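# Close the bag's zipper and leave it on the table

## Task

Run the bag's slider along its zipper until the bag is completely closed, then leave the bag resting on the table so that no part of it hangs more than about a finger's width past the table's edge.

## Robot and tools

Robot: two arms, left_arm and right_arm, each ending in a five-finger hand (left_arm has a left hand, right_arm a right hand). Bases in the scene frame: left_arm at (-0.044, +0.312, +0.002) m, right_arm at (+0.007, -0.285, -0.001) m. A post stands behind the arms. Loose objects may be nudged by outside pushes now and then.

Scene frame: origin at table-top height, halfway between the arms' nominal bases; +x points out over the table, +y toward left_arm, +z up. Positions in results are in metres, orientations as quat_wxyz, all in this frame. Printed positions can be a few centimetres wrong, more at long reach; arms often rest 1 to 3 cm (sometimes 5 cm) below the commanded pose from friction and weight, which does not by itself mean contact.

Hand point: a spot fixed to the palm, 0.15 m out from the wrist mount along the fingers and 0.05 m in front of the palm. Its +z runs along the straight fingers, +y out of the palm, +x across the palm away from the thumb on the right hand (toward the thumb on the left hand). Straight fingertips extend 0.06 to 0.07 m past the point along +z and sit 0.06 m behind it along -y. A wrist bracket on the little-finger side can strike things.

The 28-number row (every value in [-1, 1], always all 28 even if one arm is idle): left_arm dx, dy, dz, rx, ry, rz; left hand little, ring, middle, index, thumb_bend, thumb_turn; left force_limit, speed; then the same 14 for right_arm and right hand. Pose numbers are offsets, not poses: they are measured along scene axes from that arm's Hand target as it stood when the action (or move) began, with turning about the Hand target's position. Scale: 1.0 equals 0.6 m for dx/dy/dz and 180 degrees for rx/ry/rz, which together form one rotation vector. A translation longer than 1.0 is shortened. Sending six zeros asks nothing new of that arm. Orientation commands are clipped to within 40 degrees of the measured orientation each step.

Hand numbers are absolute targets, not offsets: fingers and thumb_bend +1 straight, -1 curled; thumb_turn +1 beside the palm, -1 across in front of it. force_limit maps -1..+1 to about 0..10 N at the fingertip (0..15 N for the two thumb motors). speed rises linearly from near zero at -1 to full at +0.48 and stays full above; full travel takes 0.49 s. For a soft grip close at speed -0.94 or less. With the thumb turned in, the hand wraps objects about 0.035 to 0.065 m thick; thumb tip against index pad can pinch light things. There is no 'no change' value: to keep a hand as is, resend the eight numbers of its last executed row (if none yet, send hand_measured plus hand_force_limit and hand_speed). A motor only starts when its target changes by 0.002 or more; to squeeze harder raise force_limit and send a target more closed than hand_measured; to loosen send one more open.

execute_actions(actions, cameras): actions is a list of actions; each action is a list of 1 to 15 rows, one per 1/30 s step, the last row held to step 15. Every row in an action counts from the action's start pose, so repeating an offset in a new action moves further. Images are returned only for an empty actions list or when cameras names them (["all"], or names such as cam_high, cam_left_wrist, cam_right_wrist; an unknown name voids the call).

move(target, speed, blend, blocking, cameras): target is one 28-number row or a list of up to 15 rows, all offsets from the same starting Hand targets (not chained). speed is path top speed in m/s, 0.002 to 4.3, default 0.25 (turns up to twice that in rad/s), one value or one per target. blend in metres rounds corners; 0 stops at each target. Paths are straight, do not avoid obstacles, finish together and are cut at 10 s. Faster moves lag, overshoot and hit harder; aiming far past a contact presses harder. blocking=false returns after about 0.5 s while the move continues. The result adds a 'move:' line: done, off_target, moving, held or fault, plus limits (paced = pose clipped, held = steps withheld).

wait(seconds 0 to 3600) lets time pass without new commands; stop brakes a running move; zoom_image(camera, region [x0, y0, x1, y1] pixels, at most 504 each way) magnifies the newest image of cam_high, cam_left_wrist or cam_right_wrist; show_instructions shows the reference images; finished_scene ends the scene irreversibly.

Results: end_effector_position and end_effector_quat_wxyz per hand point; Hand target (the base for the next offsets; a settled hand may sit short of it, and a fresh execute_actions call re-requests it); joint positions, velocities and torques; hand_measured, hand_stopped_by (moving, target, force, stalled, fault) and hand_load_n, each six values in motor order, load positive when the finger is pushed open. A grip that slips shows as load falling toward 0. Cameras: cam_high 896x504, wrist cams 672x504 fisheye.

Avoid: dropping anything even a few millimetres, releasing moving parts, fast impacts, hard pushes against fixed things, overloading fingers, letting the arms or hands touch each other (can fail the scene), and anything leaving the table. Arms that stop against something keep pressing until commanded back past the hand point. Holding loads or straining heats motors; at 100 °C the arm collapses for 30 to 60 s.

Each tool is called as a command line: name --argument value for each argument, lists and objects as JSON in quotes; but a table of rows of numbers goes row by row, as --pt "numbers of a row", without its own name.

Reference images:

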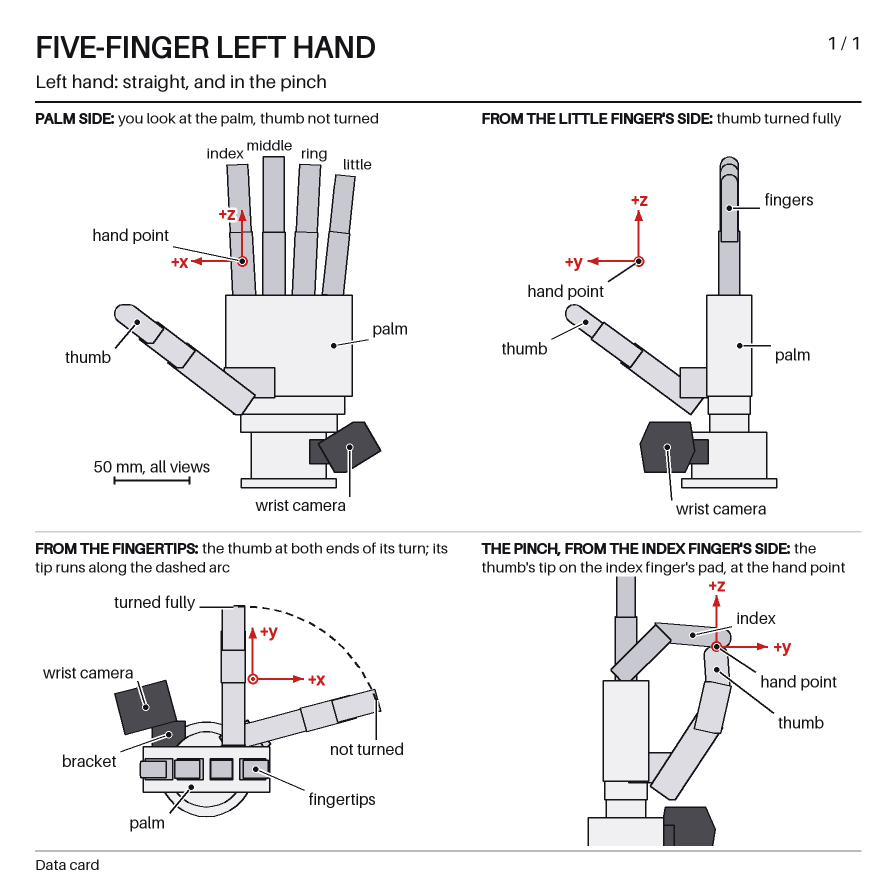

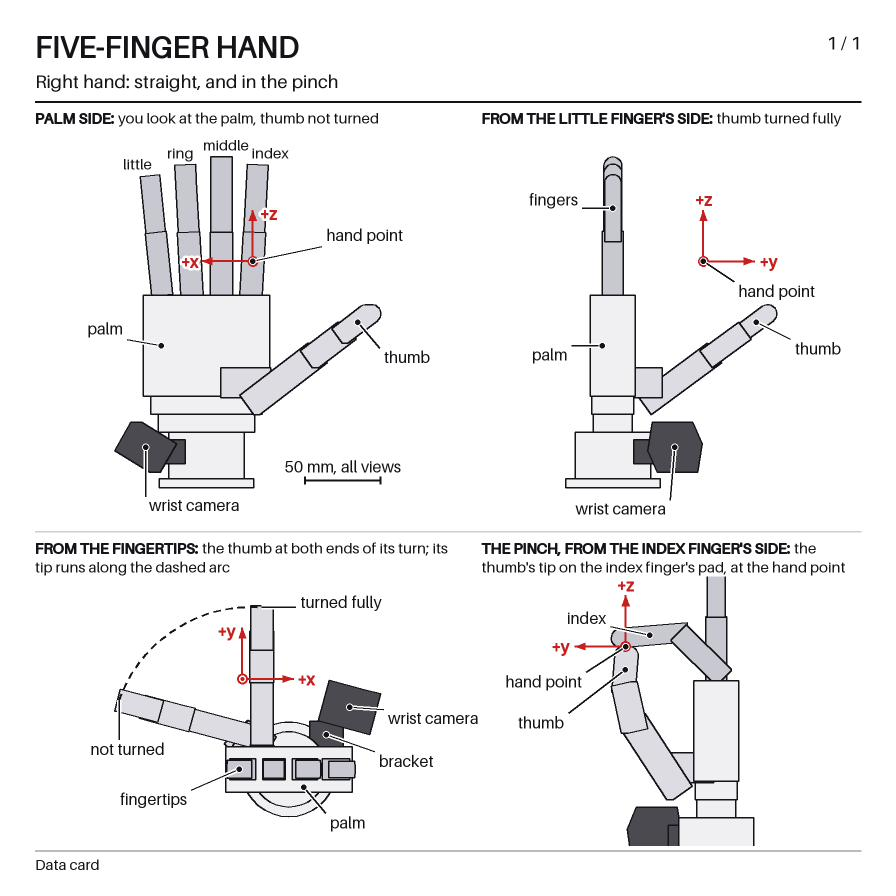

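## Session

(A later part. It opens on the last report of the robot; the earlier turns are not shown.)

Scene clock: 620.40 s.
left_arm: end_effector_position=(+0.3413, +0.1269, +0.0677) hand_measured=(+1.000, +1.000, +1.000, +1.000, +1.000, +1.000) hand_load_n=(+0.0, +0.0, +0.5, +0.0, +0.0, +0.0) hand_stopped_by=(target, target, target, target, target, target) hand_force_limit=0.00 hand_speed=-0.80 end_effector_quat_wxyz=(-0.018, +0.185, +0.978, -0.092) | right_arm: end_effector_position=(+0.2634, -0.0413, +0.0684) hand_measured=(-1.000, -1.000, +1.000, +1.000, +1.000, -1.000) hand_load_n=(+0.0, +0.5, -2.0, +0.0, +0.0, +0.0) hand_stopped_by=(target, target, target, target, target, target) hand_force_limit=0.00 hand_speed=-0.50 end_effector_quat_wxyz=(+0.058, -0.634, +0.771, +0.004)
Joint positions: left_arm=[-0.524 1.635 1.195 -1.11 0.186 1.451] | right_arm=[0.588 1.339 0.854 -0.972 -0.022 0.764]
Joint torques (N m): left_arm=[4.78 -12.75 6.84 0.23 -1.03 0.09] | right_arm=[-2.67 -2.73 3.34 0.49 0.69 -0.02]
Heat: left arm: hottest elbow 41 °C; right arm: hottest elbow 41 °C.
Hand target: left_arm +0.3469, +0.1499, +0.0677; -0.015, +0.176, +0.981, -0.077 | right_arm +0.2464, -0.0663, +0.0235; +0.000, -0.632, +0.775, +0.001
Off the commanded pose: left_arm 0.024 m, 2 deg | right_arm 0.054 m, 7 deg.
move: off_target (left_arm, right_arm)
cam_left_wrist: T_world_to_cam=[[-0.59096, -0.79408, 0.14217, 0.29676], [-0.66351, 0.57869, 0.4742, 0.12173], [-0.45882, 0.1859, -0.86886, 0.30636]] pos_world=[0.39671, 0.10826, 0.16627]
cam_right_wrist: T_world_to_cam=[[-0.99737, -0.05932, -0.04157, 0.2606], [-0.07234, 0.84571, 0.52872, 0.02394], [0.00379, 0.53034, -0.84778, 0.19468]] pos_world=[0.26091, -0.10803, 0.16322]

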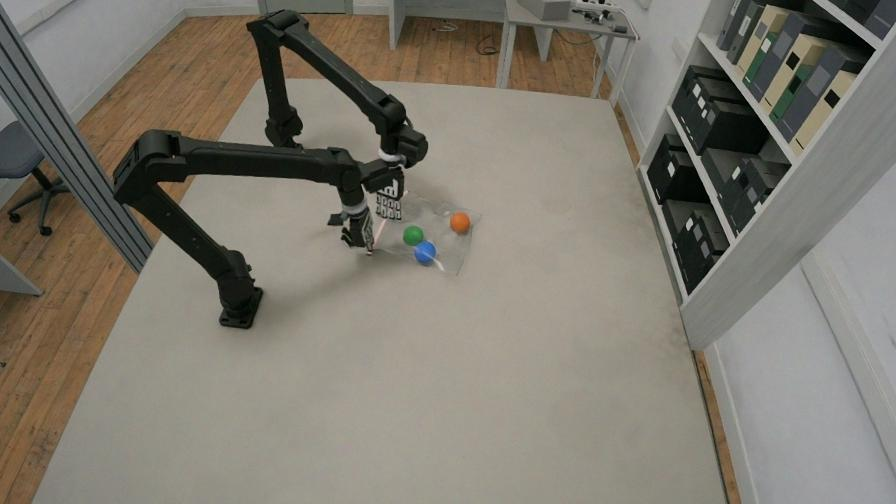

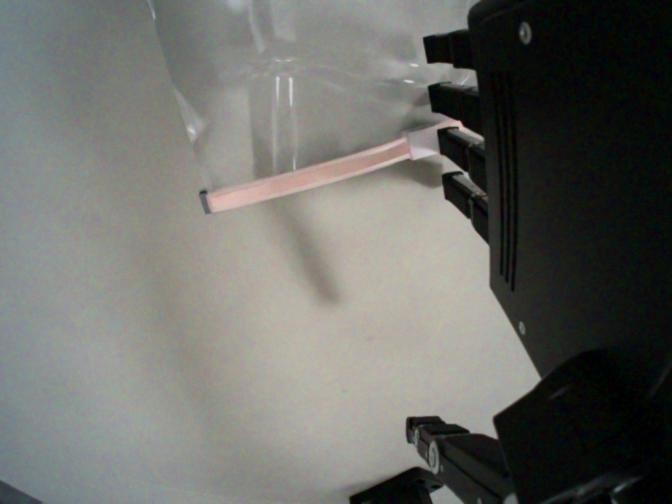

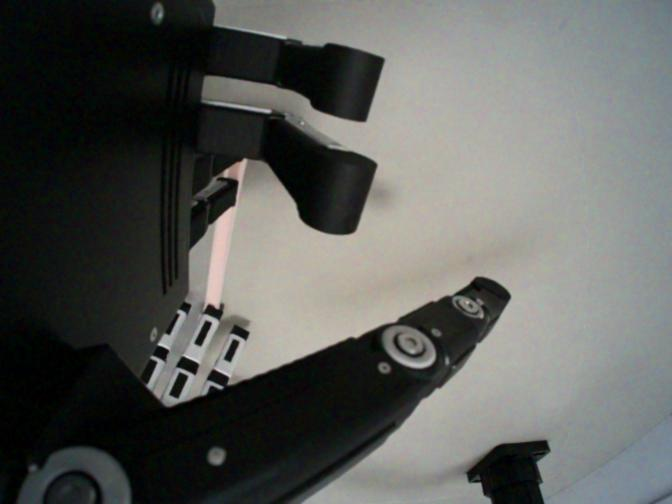

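move --target '[0.0185,0.0465,0, 0,0,0, 1,1,1,1,1,1, 0.0,-0.8, 0,0,-0.005, 0,0,0, -1,-1,1,1,1,-1, 0.0,-0.5]' --speed 0.03 --cameras '["all"]'

zoom_image --camera "cam_left_wrist" --region '[150, 80, 500, 250]'

zoom_image --camera "cam_high" --region '[320, 180, 440, 280]'

Scene clock: 645.17 s.
left_arm: end_effector_position=(+0.3567, +0.1566, +0.0681) hand_measured=(+1.000, +1.000, +1.000, +1.000, +1.000, +1.000) hand_load_n=(+0.0, +0.0, +0.5, +0.0, +0.0, +0.0) hand_stopped_by=(target, target, target, target, target, target) hand_force_limit=0.00 hand_speed=-0.80 end_effector_quat_wxyz=(-0.012, +0.184, +0.979, -0.092) | right_arm: end_effector_position=(+0.2637, -0.0410, +0.0681) hand_measured=(-1.000, -1.000, +1.000, +1.000, +1.000, -1.000) hand_load_n=(+0.0, +0.0, -2.5, +0.0, +0.0, +0.0) hand_stopped_by=(target, target, target, target, target, target) hand_force_limit=0.00 hand_speed=-0.50 end_effector_quat_wxyz=(+0.059, -0.634, +0.771, +0.004)
Joint positions: left_arm=[-0.452 1.631 1.191 -1.111 0.184 1.519] | right_arm=[0.588 1.338 0.852 -0.968 -0.022 0.764]
Joint torques (N m): left_arm=[3.9 -12.22 6.87 -0.1 -0.94 0.03] | right_arm=[-2.02 -2.49 3.1 0.73 0.69 -0.03]
Heat: left arm: hottest elbow 41 °C; right arm: hottest elbow 39 °C.
Hand target: left_arm +0.3580, +0.1778, +0.0677; -0.015, +0.176, +0.981, -0.077 | right_arm +0.2464, -0.0663, +0.0205; +0.000, -0.632, +0.775, +0.001
Off the commanded pose: left_arm 0.021 m, 2 deg | right_arm 0.057 m, 7 deg.
move: off_target (left_arm, right_arm)
cam_left_wrist: T_world_to_cam=[[-0.58862, -0.79667, 0.13726, 0.32932], [-0.67197, 0.57656, 0.46479, 0.11866], [-0.44943, 0.18135, -0.87472, 0.30605]] pos_world=[0.41113, 0.13845, 0.16735]
cam_right_wrist: T_world_to_cam=[[-0.99723, -0.0597, -0.04448, 0.26108], [-0.07422, 0.84454, 0.53032, 0.02424], [0.00591, 0.53215, -0.84663, 0.19366]] pos_world=[0.26101, -0.10794, 0.16272]

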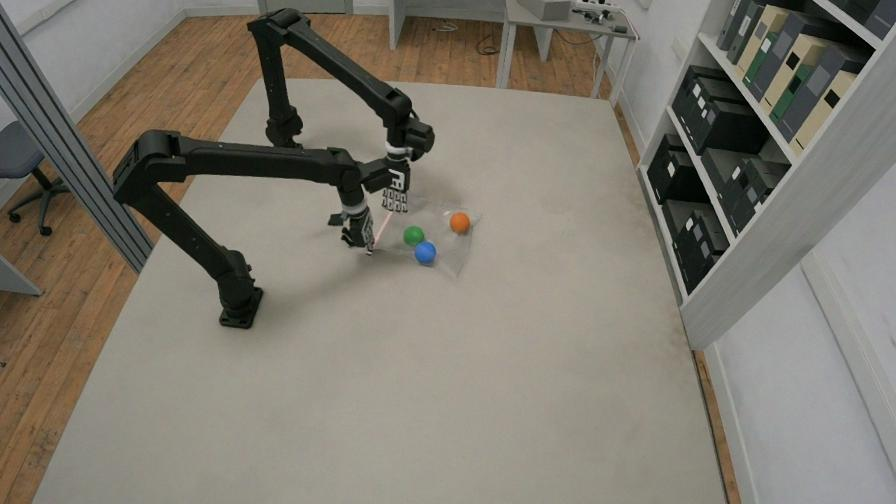

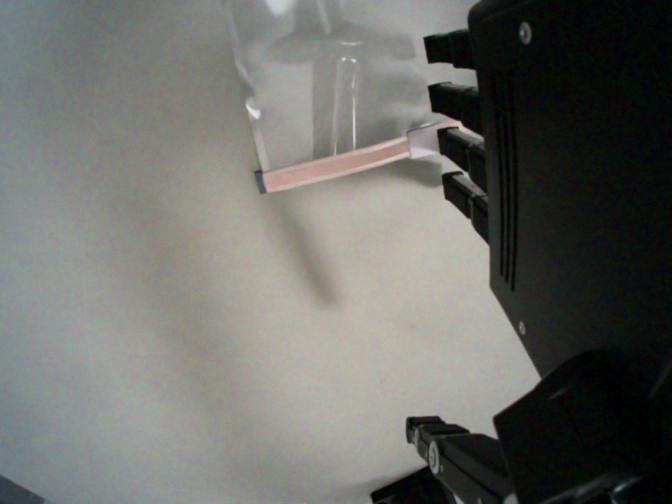

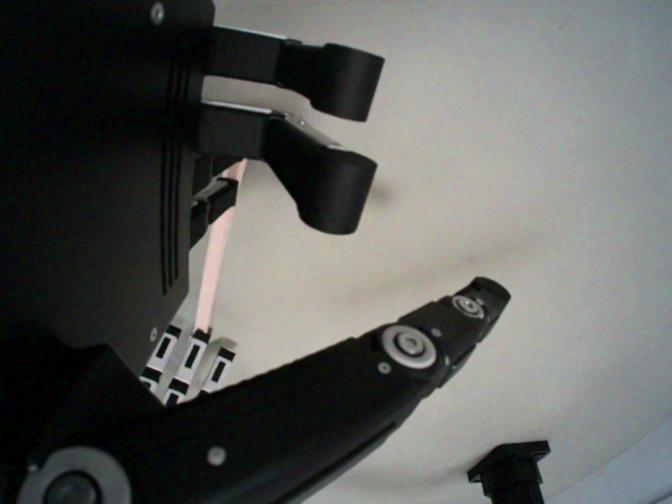

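Scaled by 1.440 from the camera's image (finer frame: 960x720).

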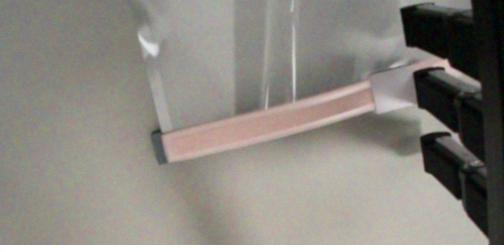

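Scaled by 4.200 from the camera's image (finer frame: 1280x720).

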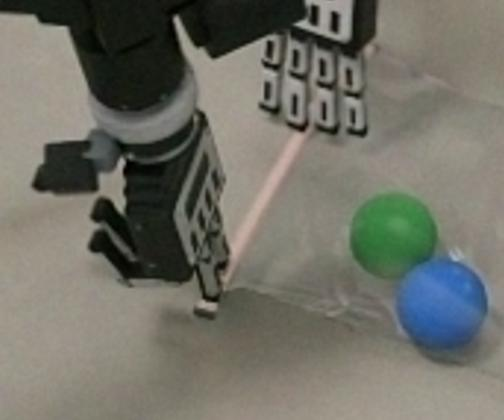

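move --target '[0.026,0.0613,0, 0,0,0, 1,1,1,1,1,1, 0.0,-0.8, 0,0,0, 0,0,0, -1,-1,1,1,1,-1, 0.0,-0.5]' --speed 0.03 --cameras '["all"]'

zoom_image --camera "cam_left_wrist" --region '[250, 80, 500, 250]'

zoom_image --camera "cam_high" --region '[320, 180, 440, 280]'

Scene clock: 659.07 s.
left_arm: end_effector_position=(+0.3686, +0.1890, +0.0680) hand_measured=(+1.000, +1.000, +1.000, +1.000, +1.000, +1.000) hand_load_n=(+0.0, +0.0, +0.5, +0.0, +0.0, +0.0) hand_stopped_by=(target, target, target, target, target, target) hand_force_limit=0.00 hand_speed=-0.80 end_effector_quat_wxyz=(-0.013, +0.188, +0.978, -0.094) | right_arm: end_effector_position=(+0.2639, -0.0409, +0.0681) hand_measured=(-1.000, -1.000, +1.000, +1.000, +1.000, -1.000) hand_load_n=(+0.0, +0.0, -2.5, +0.0, +0.0, -0.5) hand_stopped_by=(target, target, target, target, target, target) hand_force_limit=0.00 hand_speed=-0.50 end_effector_quat_wxyz=(+0.060, -0.634, +0.771, +0.004)
Joint positions: left_arm=[-0.375 1.631 1.191 -1.128 0.191 1.607] | right_arm=[0.587 1.338 0.852 -0.967 -0.023 0.763]
Joint torques (N m): left_arm=[5.01 -11.75 7.65 -0.02 -1.17 0.09] | right_arm=[-2.26 -2.14 3.03 0.61 0.69 -0.01]
Heat: left arm: hottest elbow 41 °C; right arm: hottest elbow 39 °C.
Hand target: left_arm +0.3736, +0.2145, +0.0676; -0.015, +0.176, +0.981, -0.077 | right_arm +0.2464, -0.0663, +0.0205; +0.000, -0.632, +0.775, +0.001
Off the commanded pose: left_arm 0.026 m, 2 deg | right_arm 0.057 m, 7 deg.
move: off_target (left_arm)
cam_left_wrist: T_world_to_cam=[[-0.59529, -0.7908, 0.14237, 0.36321], [-0.66569, 0.58461, 0.46378, 0.10414], [-0.44999, 0.18132, -0.87443, 0.30552]] pos_world=[0.42302, 0.17095, 0.16715]
cam_right_wrist: T_world_to_cam=[[-0.9972, -0.05971, -0.04502, 0.26135], [-0.07451, 0.84419, 0.53084, 0.02421], [0.00631, 0.53271, -0.84628, 0.19355]] pos_world=[0.26121, -0.10794, 0.16271]

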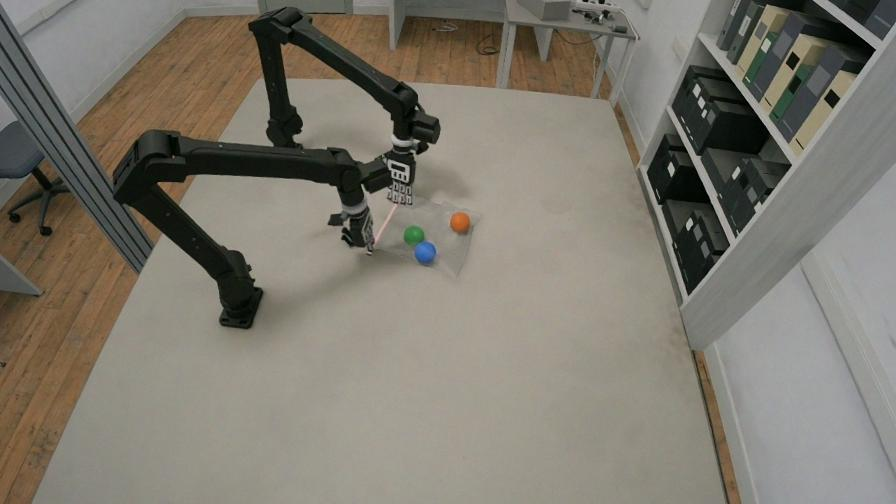

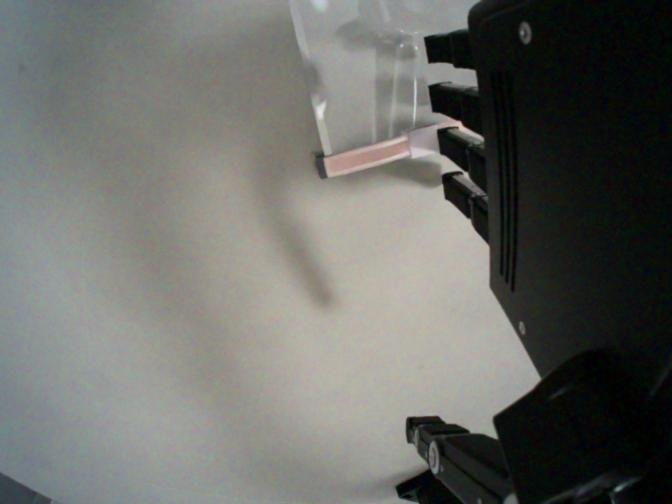

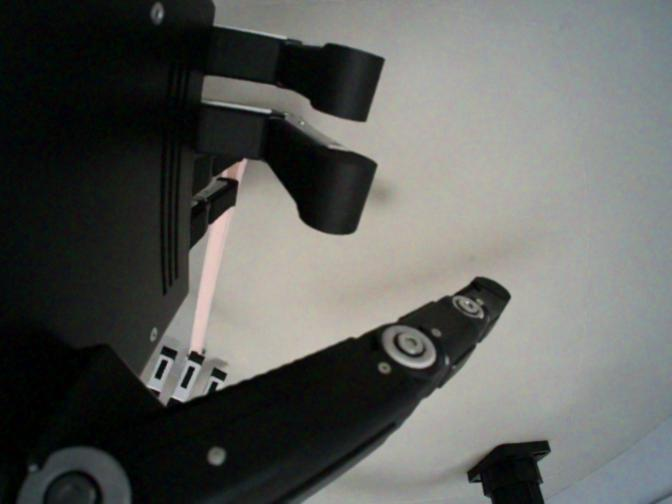

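Scaled by 2.016 from the camera's image (finer frame: 960x720).

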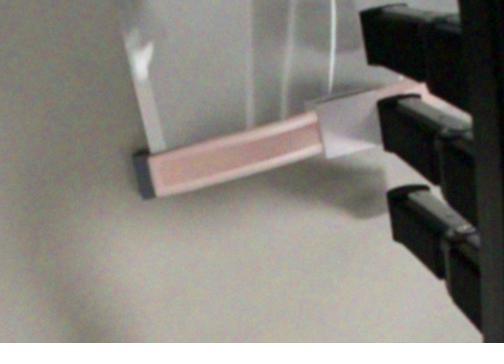

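Scaled by 4.200 from the camera's image (finer frame: 1280x720).

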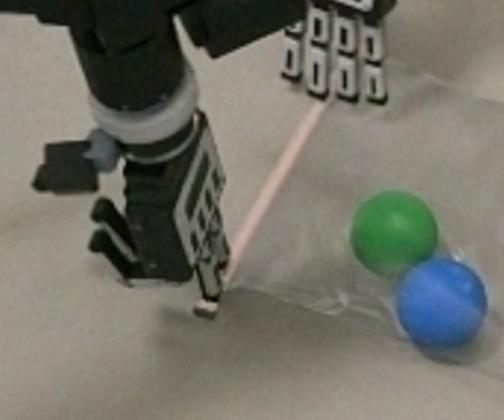

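move --target '[0.0255,0.0613,0, 0,0,0, 1,1,1,1,1,1, 0.0,-0.8, 0,0,0, 0,0,0, -1,-1,1,1,1,-1, 0.0,-0.5]' --speed 0.03 --cameras '["all"]'

zoom_image --camera "cam_left_wrist" --region '[250, 80, 500, 250]'

zoom_image --camera "cam_high" --region '[320, 180, 440, 280]'

Scene clock: 669.40 s.
left_arm: end_effector_position=(+0.3783, +0.2289, +0.0681) hand_measured=(+1.000, +1.000, +1.000, +1.000, +1.000, +1.000) hand_load_n=(+0.0, +0.0, +0.5, +0.0, +0.0, +0.0) hand_stopped_by=(target, target, target, target, target, target) hand_force_limit=0.00 hand_speed=-0.80 end_effector_quat_wxyz=(-0.015, +0.186, +0.978, -0.094) | right_arm: end_effector_position=(+0.2639, -0.0409, +0.0681) hand_measured=(-1.000, -1.000, +1.000, +1.000, +1.000, -1.000) hand_load_n=(+0.0, +0.0, -2.5, +0.0, +0.0, +0.0) hand_stopped_by=(target, target, target, target, target, target) hand_force_limit=0.00 hand_speed=-0.50 end_effector_quat_wxyz=(+0.060, -0.634, +0.771, +0.004)
Joint positions: left_arm=[-0.285 1.631 1.191 -1.149 0.191 1.694] | right_arm=[0.587 1.338 0.852 -0.967 -0.023 0.763]
Joint torques (N m): left_arm=[4.72 -10.81 9.13 0.09 -1.24 0.07] | right_arm=[-2.14 -2.61 3.1 0.59 0.72 -0.02]
Heat: left arm: hottest elbow 41 °C; right arm: hottest elbow 38 °C.
Hand target: left_arm +0.3889, +0.2514, +0.0677; -0.015, +0.176, +0.981, -0.077 | right_arm +0.2464, -0.0663, +0.0205; +0.000, -0.632, +0.775, +0.001
Off the commanded pose: left_arm 0.025 m, 2 deg | right_arm 0.057 m, 7 deg.
move: off_target (left_arm)
cam_left_wrist: T_world_to_cam=[[-0.59127, -0.79346, 0.14433, 0.39941], [-0.66617, 0.58139, 0.46712, 0.08792], [-0.45455, 0.18004, -0.87233, 0.30467]] pos_world=[0.43322, 0.21094, 0.16706]
cam_right_wrist: T_world_to_cam=[[-0.9972, -0.05971, -0.04502, 0.26135], [-0.07451, 0.84419, 0.53084, 0.02421], [0.00631, 0.53271, -0.84628, 0.19355]] pos_world=[0.26121, -0.10794, 0.16271]

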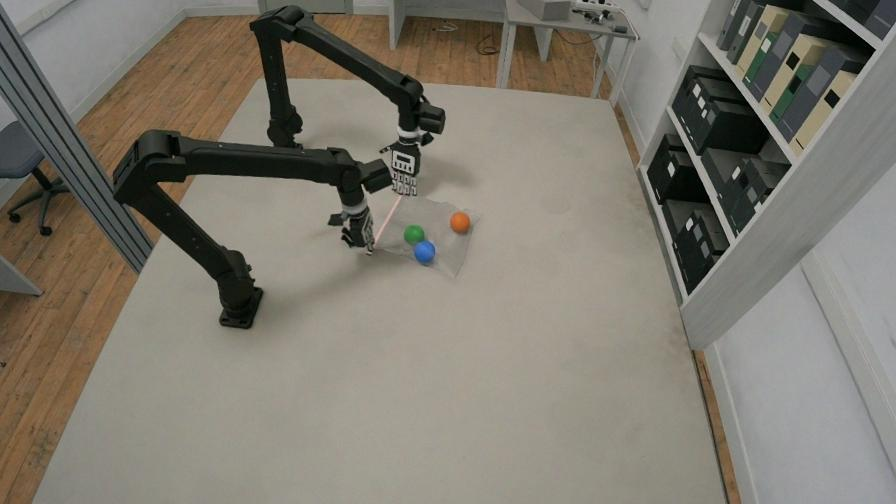

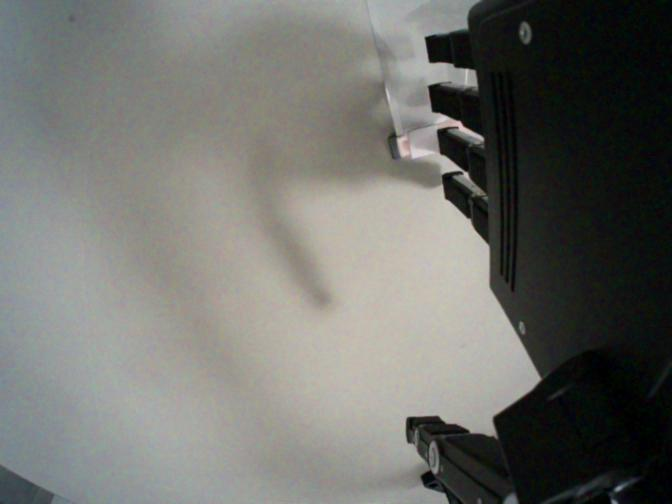

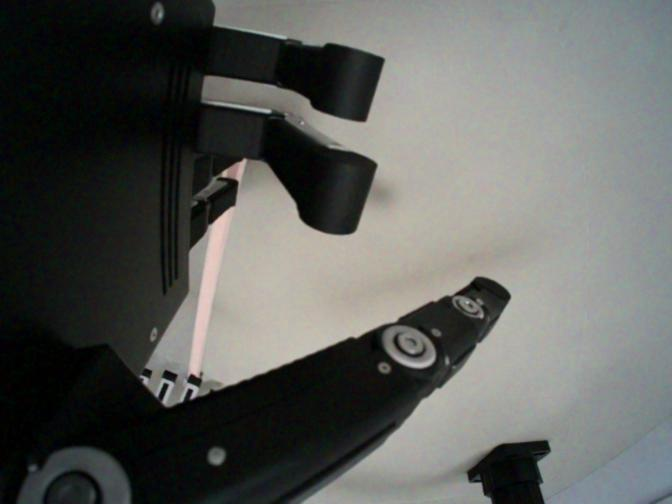

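Scaled by 2.016 from the camera's image (finer frame: 960x720).

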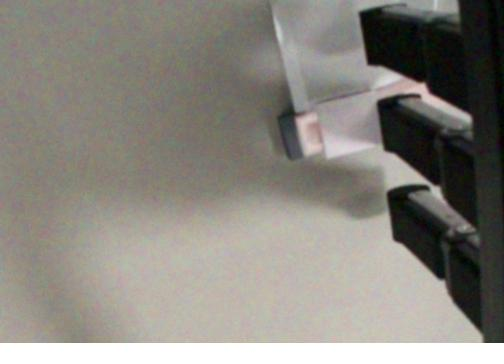

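Scaled by 4.200 from the camera's image (finer frame: 1280x720).

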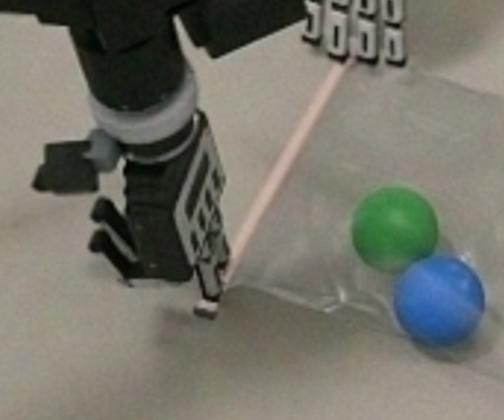

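move --target '[0.0065,0.0165,0, 0,0,0, 1,1,1,1,1,1, 0.0,-0.8, 0,0,0, 0,0,0, -1,-1,1,1,1,-1, 0.0,-0.5]' --speed 0.02 --cameras '["all"]'

zoom_image --camera "cam_left_wrist" --region '[370, 80, 500, 200]'

zoom_image --camera "cam_high" --region '[320, 180, 440, 280]'

Scene clock: 677.67 s.
left_arm: end_effector_position=(+0.3797, +0.2373, +0.0678) hand_measured=(+1.000, +1.000, +1.000, +1.000, +1.000, +1.000) hand_load_n=(+0.0, +0.0, +1.0, +0.0, +0.0, +0.0) hand_stopped_by=(target, target, target, target, target, target) hand_force_limit=0.00 hand_speed=-0.80 end_effector_quat_wxyz=(-0.016, +0.187, +0.978, -0.095) | right_arm: end_effector_position=(+0.2652, -0.0395, +0.0680) hand_measured=(-1.000, -1.000, +1.000, +1.000, +1.000, -1.000) hand_load_n=(+0.0, +0.0, -2.0, -0.5, +0.0, +0.0) hand_stopped_by=(target, target, target, target, target, target) hand_force_limit=0.00 hand_speed=-0.50 end_effector_quat_wxyz=(+0.064, -0.634, +0.771, +0.005)
Joint positions: left_arm=[-0.266 1.632 1.191 -1.155 0.192 1.717] | right_arm=[0.587 1.338 0.851 -0.958 -0.025 0.763]
Joint torques (N m): left_arm=[5.3 -9.99 9.33 0.01 -1.29 0.1] | right_arm=[-2.37 -2.26 3.36 0.23 0.81 -0.03]
Heat: left arm: hottest elbow 41 °C; right arm: hottest elbow 38 °C.
Hand target: left_arm +0.3928, +0.2613, +0.0677; -0.015, +0.176, +0.981, -0.077 | right_arm +0.2463, -0.0663, +0.0204; +0.000, -0.632, +0.775, +0.001
Off the commanded pose: left_arm 0.027 m, 3 deg | right_arm 0.058 m, 7 deg.
move: off_target (left_arm)
cam_left_wrist: T_world_to_cam=[[-0.59359, -0.79129, 0.14671, 0.40715], [-0.66303, 0.58417, 0.46812, 0.08224], [-0.45612, 0.1806, -0.8714, 0.30388]] pos_world=[0.43481, 0.21925, 0.16657]
cam_right_wrist: T_world_to_cam=[[-0.99693, -0.05972, -0.05062, 0.263], [-0.07757, 0.84066, 0.53598, 0.02339], [0.01054, 0.53826, -0.84271, 0.19155]] pos_world=[0.26199, -0.10706, 0.1622]

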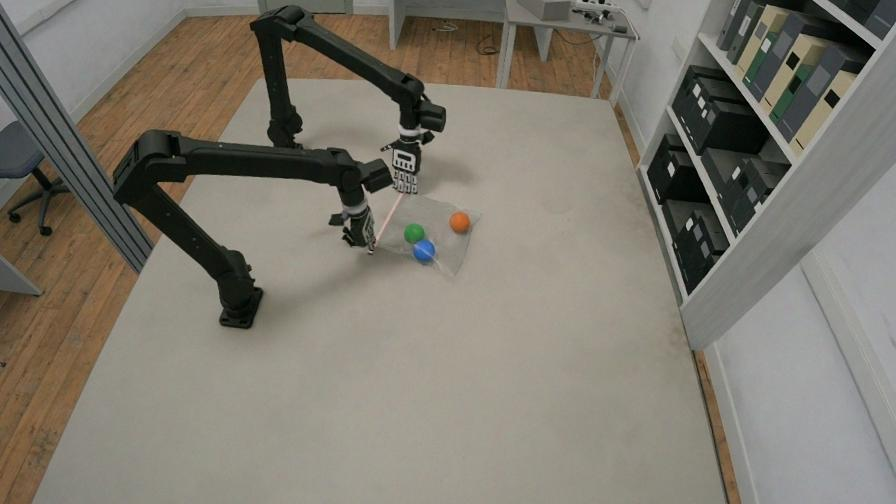

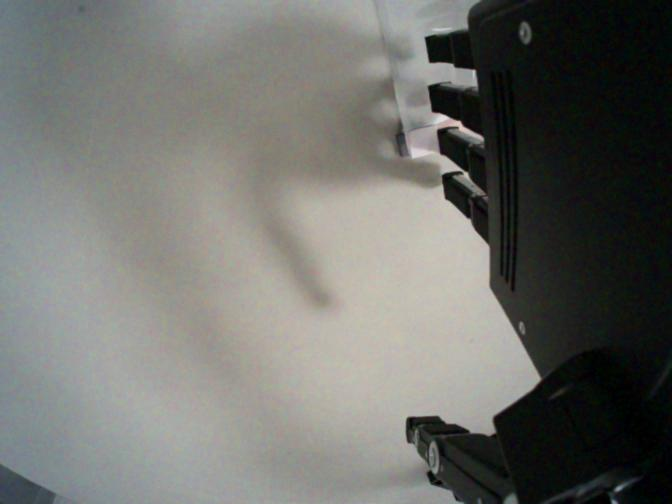

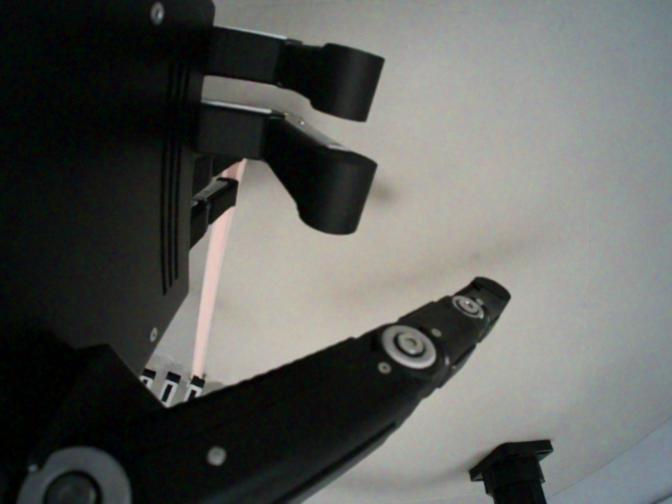

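Scaled by 3.877 from the camera's image (finer frame: 960x720).

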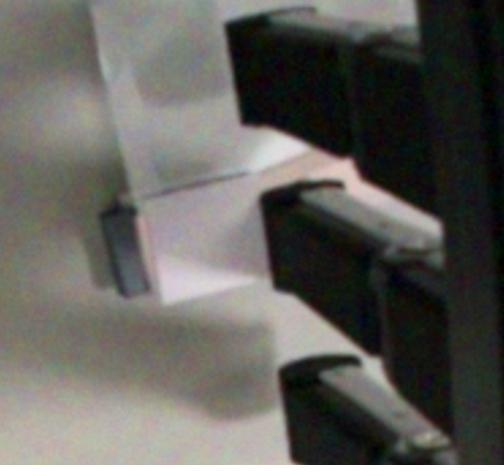

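Scaled by 4.200 from the camera's image (finer frame: 1280x720).

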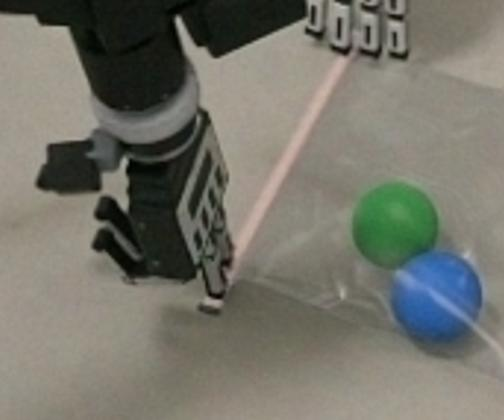

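move --target '[0.004,0.0125,0, 0,0,0, 1,1,1,1,1,1, 0.0,-0.8, 0,0,0, 0,0,0, -1,-1,1,1,1,-1, 0.0,-0.5]' --speed 0.02 --cameras '["cam_left_wrist", "cam_high"]'

zoom_image --camera "cam_left_wrist" --region '[370, 80, 500, 200]'

zoom_image --camera "cam_high" --region '[320, 180, 440, 280]'

Scene clock: 685.93 s.
left_arm: end_effector_position=(+0.3803, +0.2399, +0.0673) hand_measured=(+1.000, +1.000, +1.000, +1.000, +1.000, +1.000) hand_load_n=(+0.0, +0.0, +1.0, +0.0, -0.5, +0.0) hand_stopped_by=(target, target, target, target, target, target) hand_force_limit=0.00 hand_speed=-0.80 end_effector_quat_wxyz=(-0.017, +0.191, +0.977, -0.098) | right_arm: end_effector_position=(+0.2660, -0.0387, +0.0681) hand_measured=(-1.000, -1.000, +1.000, +1.000, +1.000, -1.000) hand_load_n=(+0.0, +0.0, -1.0, +0.0, +0.0, +0.0) hand_stopped_by=(target, target, target, target, target, target) hand_force_limit=0.00 hand_speed=-0.50 end_effector_quat_wxyz=(+0.066, -0.634, +0.770, +0.005)
Joint positions: left_arm=[-0.258 1.632 1.191 -1.157 0.197 1.732] | right_arm=[0.587 1.338 0.851 -0.954 -0.026 0.763]
Joint torques (N m): left_arm=[5.48 -10.7 9.83 -0.02 -1.54 0.09] | right_arm=[-1.9 -2.61 3.32 0.16 0.85 -0.02]
Motor temperatures (°C): left_arm=[29 40 42 25 31 27] | right_arm=[26 30 38 25 28 28]
Heat: left arm: hottest elbow 42 °C; right arm: hottest elbow 38 °C.
Hand target: left_arm +0.3952, +0.2688, +0.0677; -0.015, +0.176, +0.981, -0.077 | right_arm +0.2464, -0.0663, +0.0204; +0.000, -0.632, +0.775, +0.001
Off the commanded pose: left_arm 0.033 m, 3 deg | right_arm 0.058 m, 8 deg.
move: off_target (left_arm)
cam_left_wrist: T_world_to_cam=[[-0.59901, -0.78618, 0.15199, 0.41011], [-0.65802, 0.59146, 0.46603, 0.07786], [-0.45628, 0.17914, -0.87162, 0.30379]] pos_world=[0.43551, 0.22195, 0.16617]
Images, in order (width x height): cam_high 896x504, cam_left_wrist 672x504.

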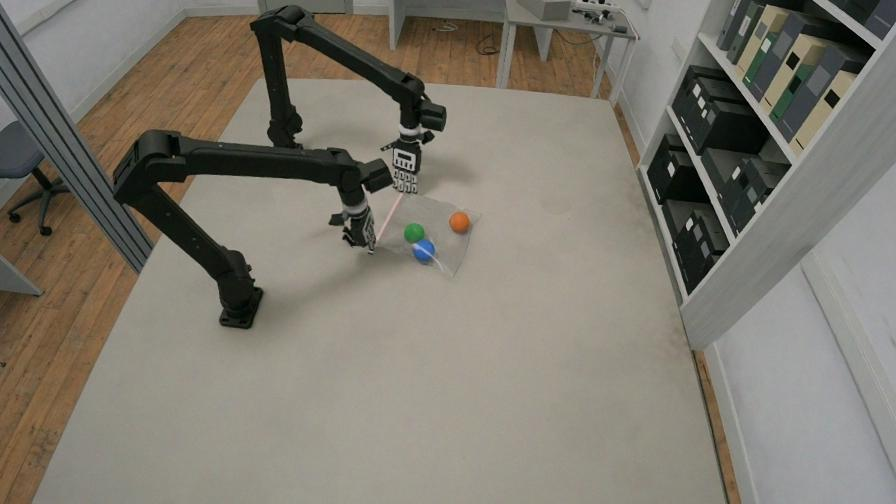

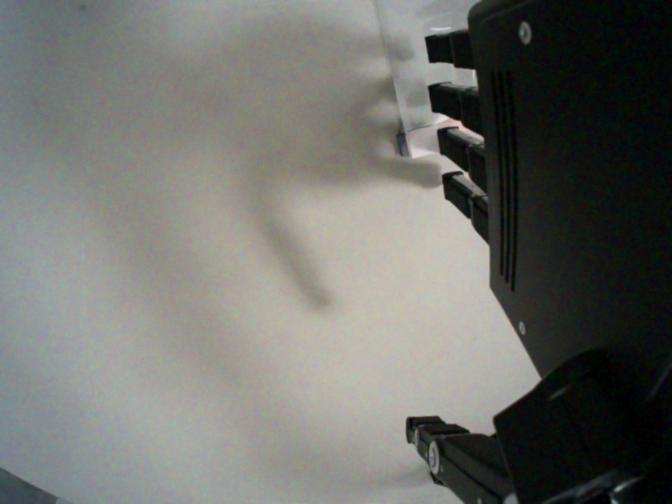

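Scaled by 3.877 from the camera's image (finer frame: 960x720).

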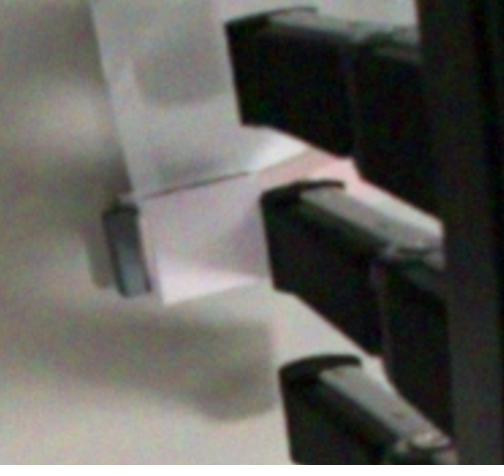

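Scaled by 4.200 from the camera's image (finer frame: 1280x720).

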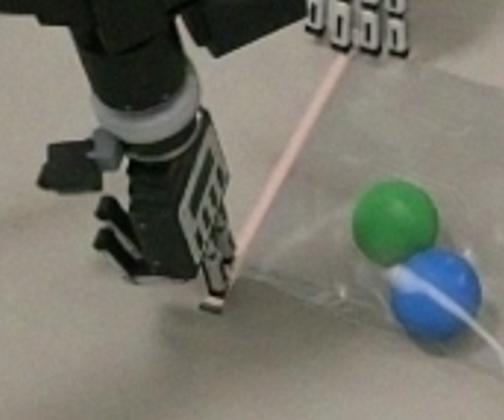

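move --pt "-0.0267 -0.0567 0.0 0 0 0 1 1 1 1 1 1 0.0 -0.8 0.026 0.0405 0.073 0 0 0 -1 -1 1 1 1 -1 0.0 -0.5" --pt "-0.03 -0.0667 0.02 0 0 0 1 1 1 1 1 1 0.0 -0.8 0.026 0.0405 0.1 0 0 0 -1 -1 1 1 1 -1 0.0 -0.5" --pt "-0.03 -0.0667 0.2 0 0 0 1 1 1 1 1 1 0.0 -0.8 0.0 0.0 0.25 0 0 0 -1 -1 1 1 1 -1 0.0 -0.5" --speed '[0.03, 0.03, 0.08]' --cameras '["all"]'

zoom_image --camera "cam_left_wrist" --region '[300, 60, 500, 250]'

zoom_image --camera "cam_high" --region '[340, 160, 500, 290]'

Scene clock: 709.10 s.
left_arm: end_effector_position=(+0.3648, +0.2351, +0.1650) hand_measured=(+1.000, +1.000, +1.000, +1.000, +1.000, +1.000) hand_load_n=(+0.0, +0.0, +0.0, +0.0, +0.0, +0.0) hand_stopped_by=(target, target, target, target, target, target) hand_force_limit=0.00 hand_speed=-0.80 end_effector_quat_wxyz=(-0.041, +0.176, +0.981, -0.076) | right_arm: end_effector_position=(+0.2332, -0.0689, +0.1517) hand_measured=(-1.000, -1.000, +1.000, +1.000, +1.000, -1.000) hand_load_n=(+0.0, +0.0, +0.0, +0.0, +0.0, +0.0) hand_stopped_by=(target, target, target, target, target, target) hand_force_limit=0.00 hand_speed=-0.50 end_effector_quat_wxyz=(-0.021, -0.630, +0.776, +0.005)
Joint positions: left_arm=[-0.293 1.557 1.361 -1.445 0.158 1.669] | right_arm=[0.575 1.255 1.01 -1.368 -0.006 0.763]
Joint torques (N m): left_arm=[1.79 -12.16 11.92 -0.13 0.02 -0.2] | right_arm=[-1.61 -7.3 13.26 -0.46 0.22 -0.04]
Heat: left arm: hottest elbow 44 °C; right arm: hottest elbow 38 °C.
Hand target: left_arm +0.3772, +0.2287, +0.1877; -0.015, +0.176, +0.981, -0.077 | right_arm +0.2463, -0.0664, +0.1705; -0.001, -0.632, +0.775, +0.001
Off the commanded pose: left_arm 0.027 m, 3 deg | right_arm 0.023 m, 2 deg.
move: off_target (left_arm, right_arm)
cam_left_wrist: T_world_to_cam=[[-0.57282, -0.80868, 0.13388, 0.38098], [-0.65155, 0.54831, 0.52425, 0.02307], [-0.49736, 0.21307, -0.84098, 0.38459]] pos_world=[0.42454, 0.2135, 0.26033]
cam_right_wrist: T_world_to_cam=[[-0.99521, -0.04555, 0.08653, 0.21331], [-0.00188, 0.89367, 0.44873, 0.00013], [-0.09777, 0.44641, -0.88947, 0.30431]] pos_world=[0.24204, -0.12625, 0.25216]

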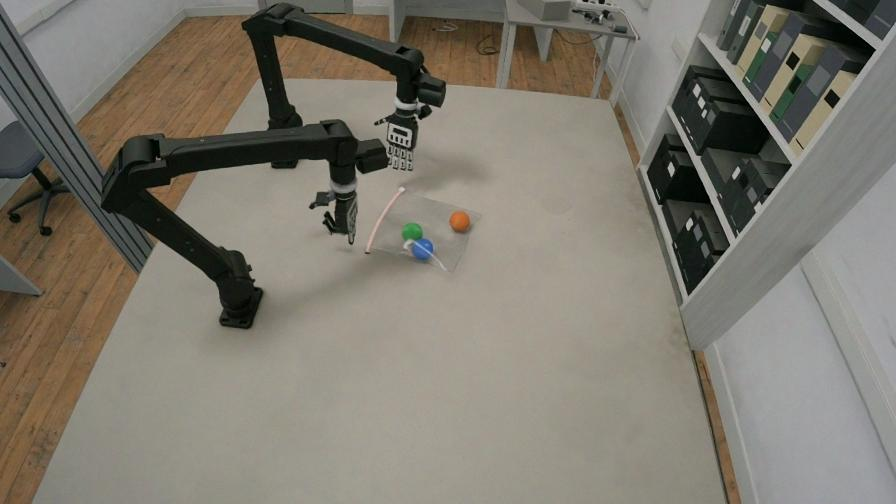

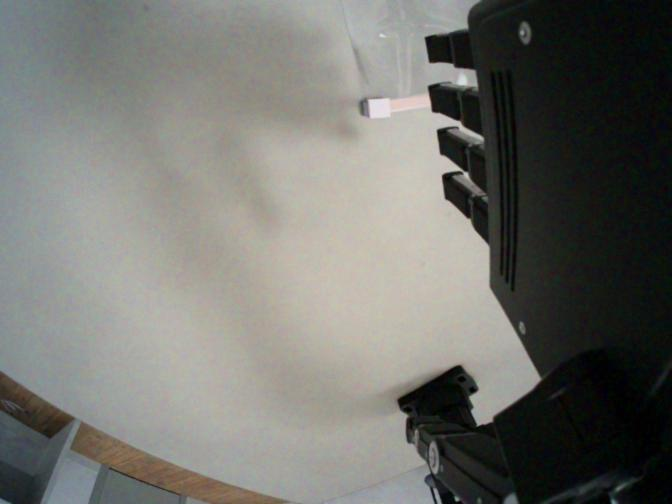

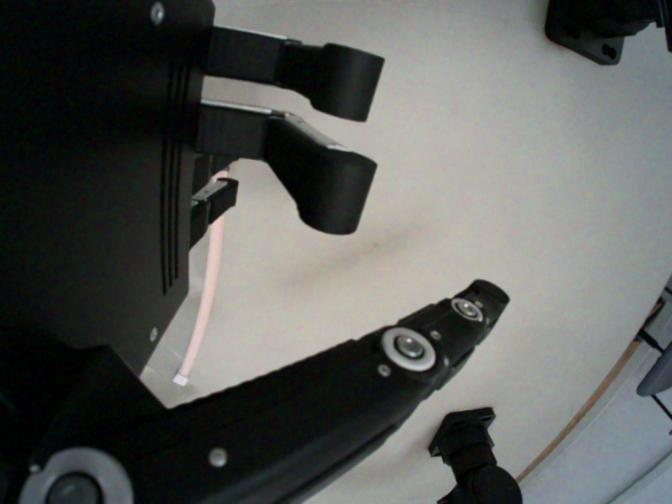

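Scaled by 2.520 from the camera's image (finer frame: 960x720).

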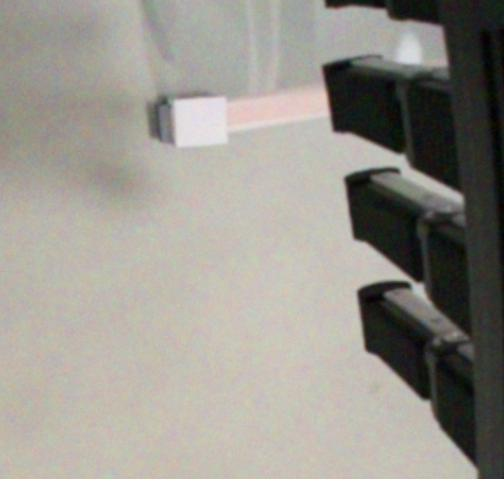

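Scaled by 3.150 from the camera's image (finer frame: 1280x720).

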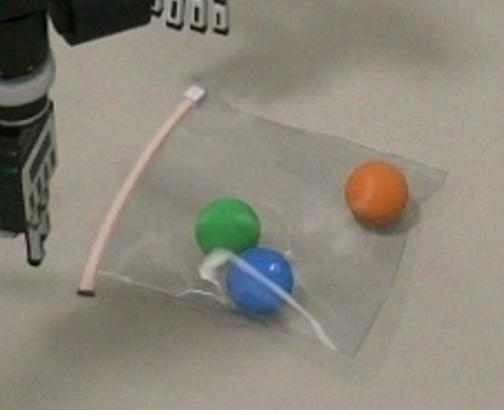

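zoom_image --camera "cam_left_wrist" --region '[345, 80, 445, 140]'

zoom_image --camera "cam_high" --region '[360, 175, 430, 260]'

Scaled by 5.040 from the camera's image (finer frame: 960x720).

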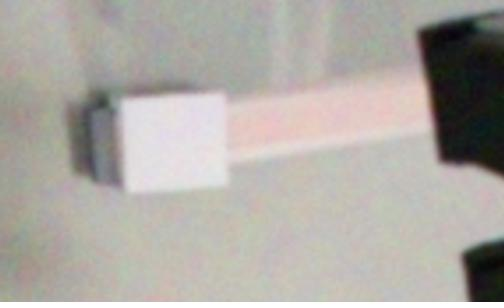

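Scaled by 5.929 from the camera's image (finer frame: 1280x720).

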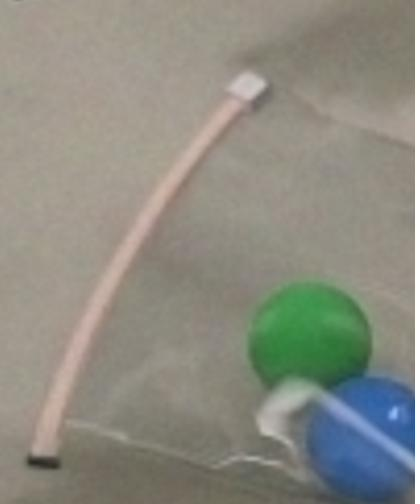

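finished_scene

The scene is finished: the task was done.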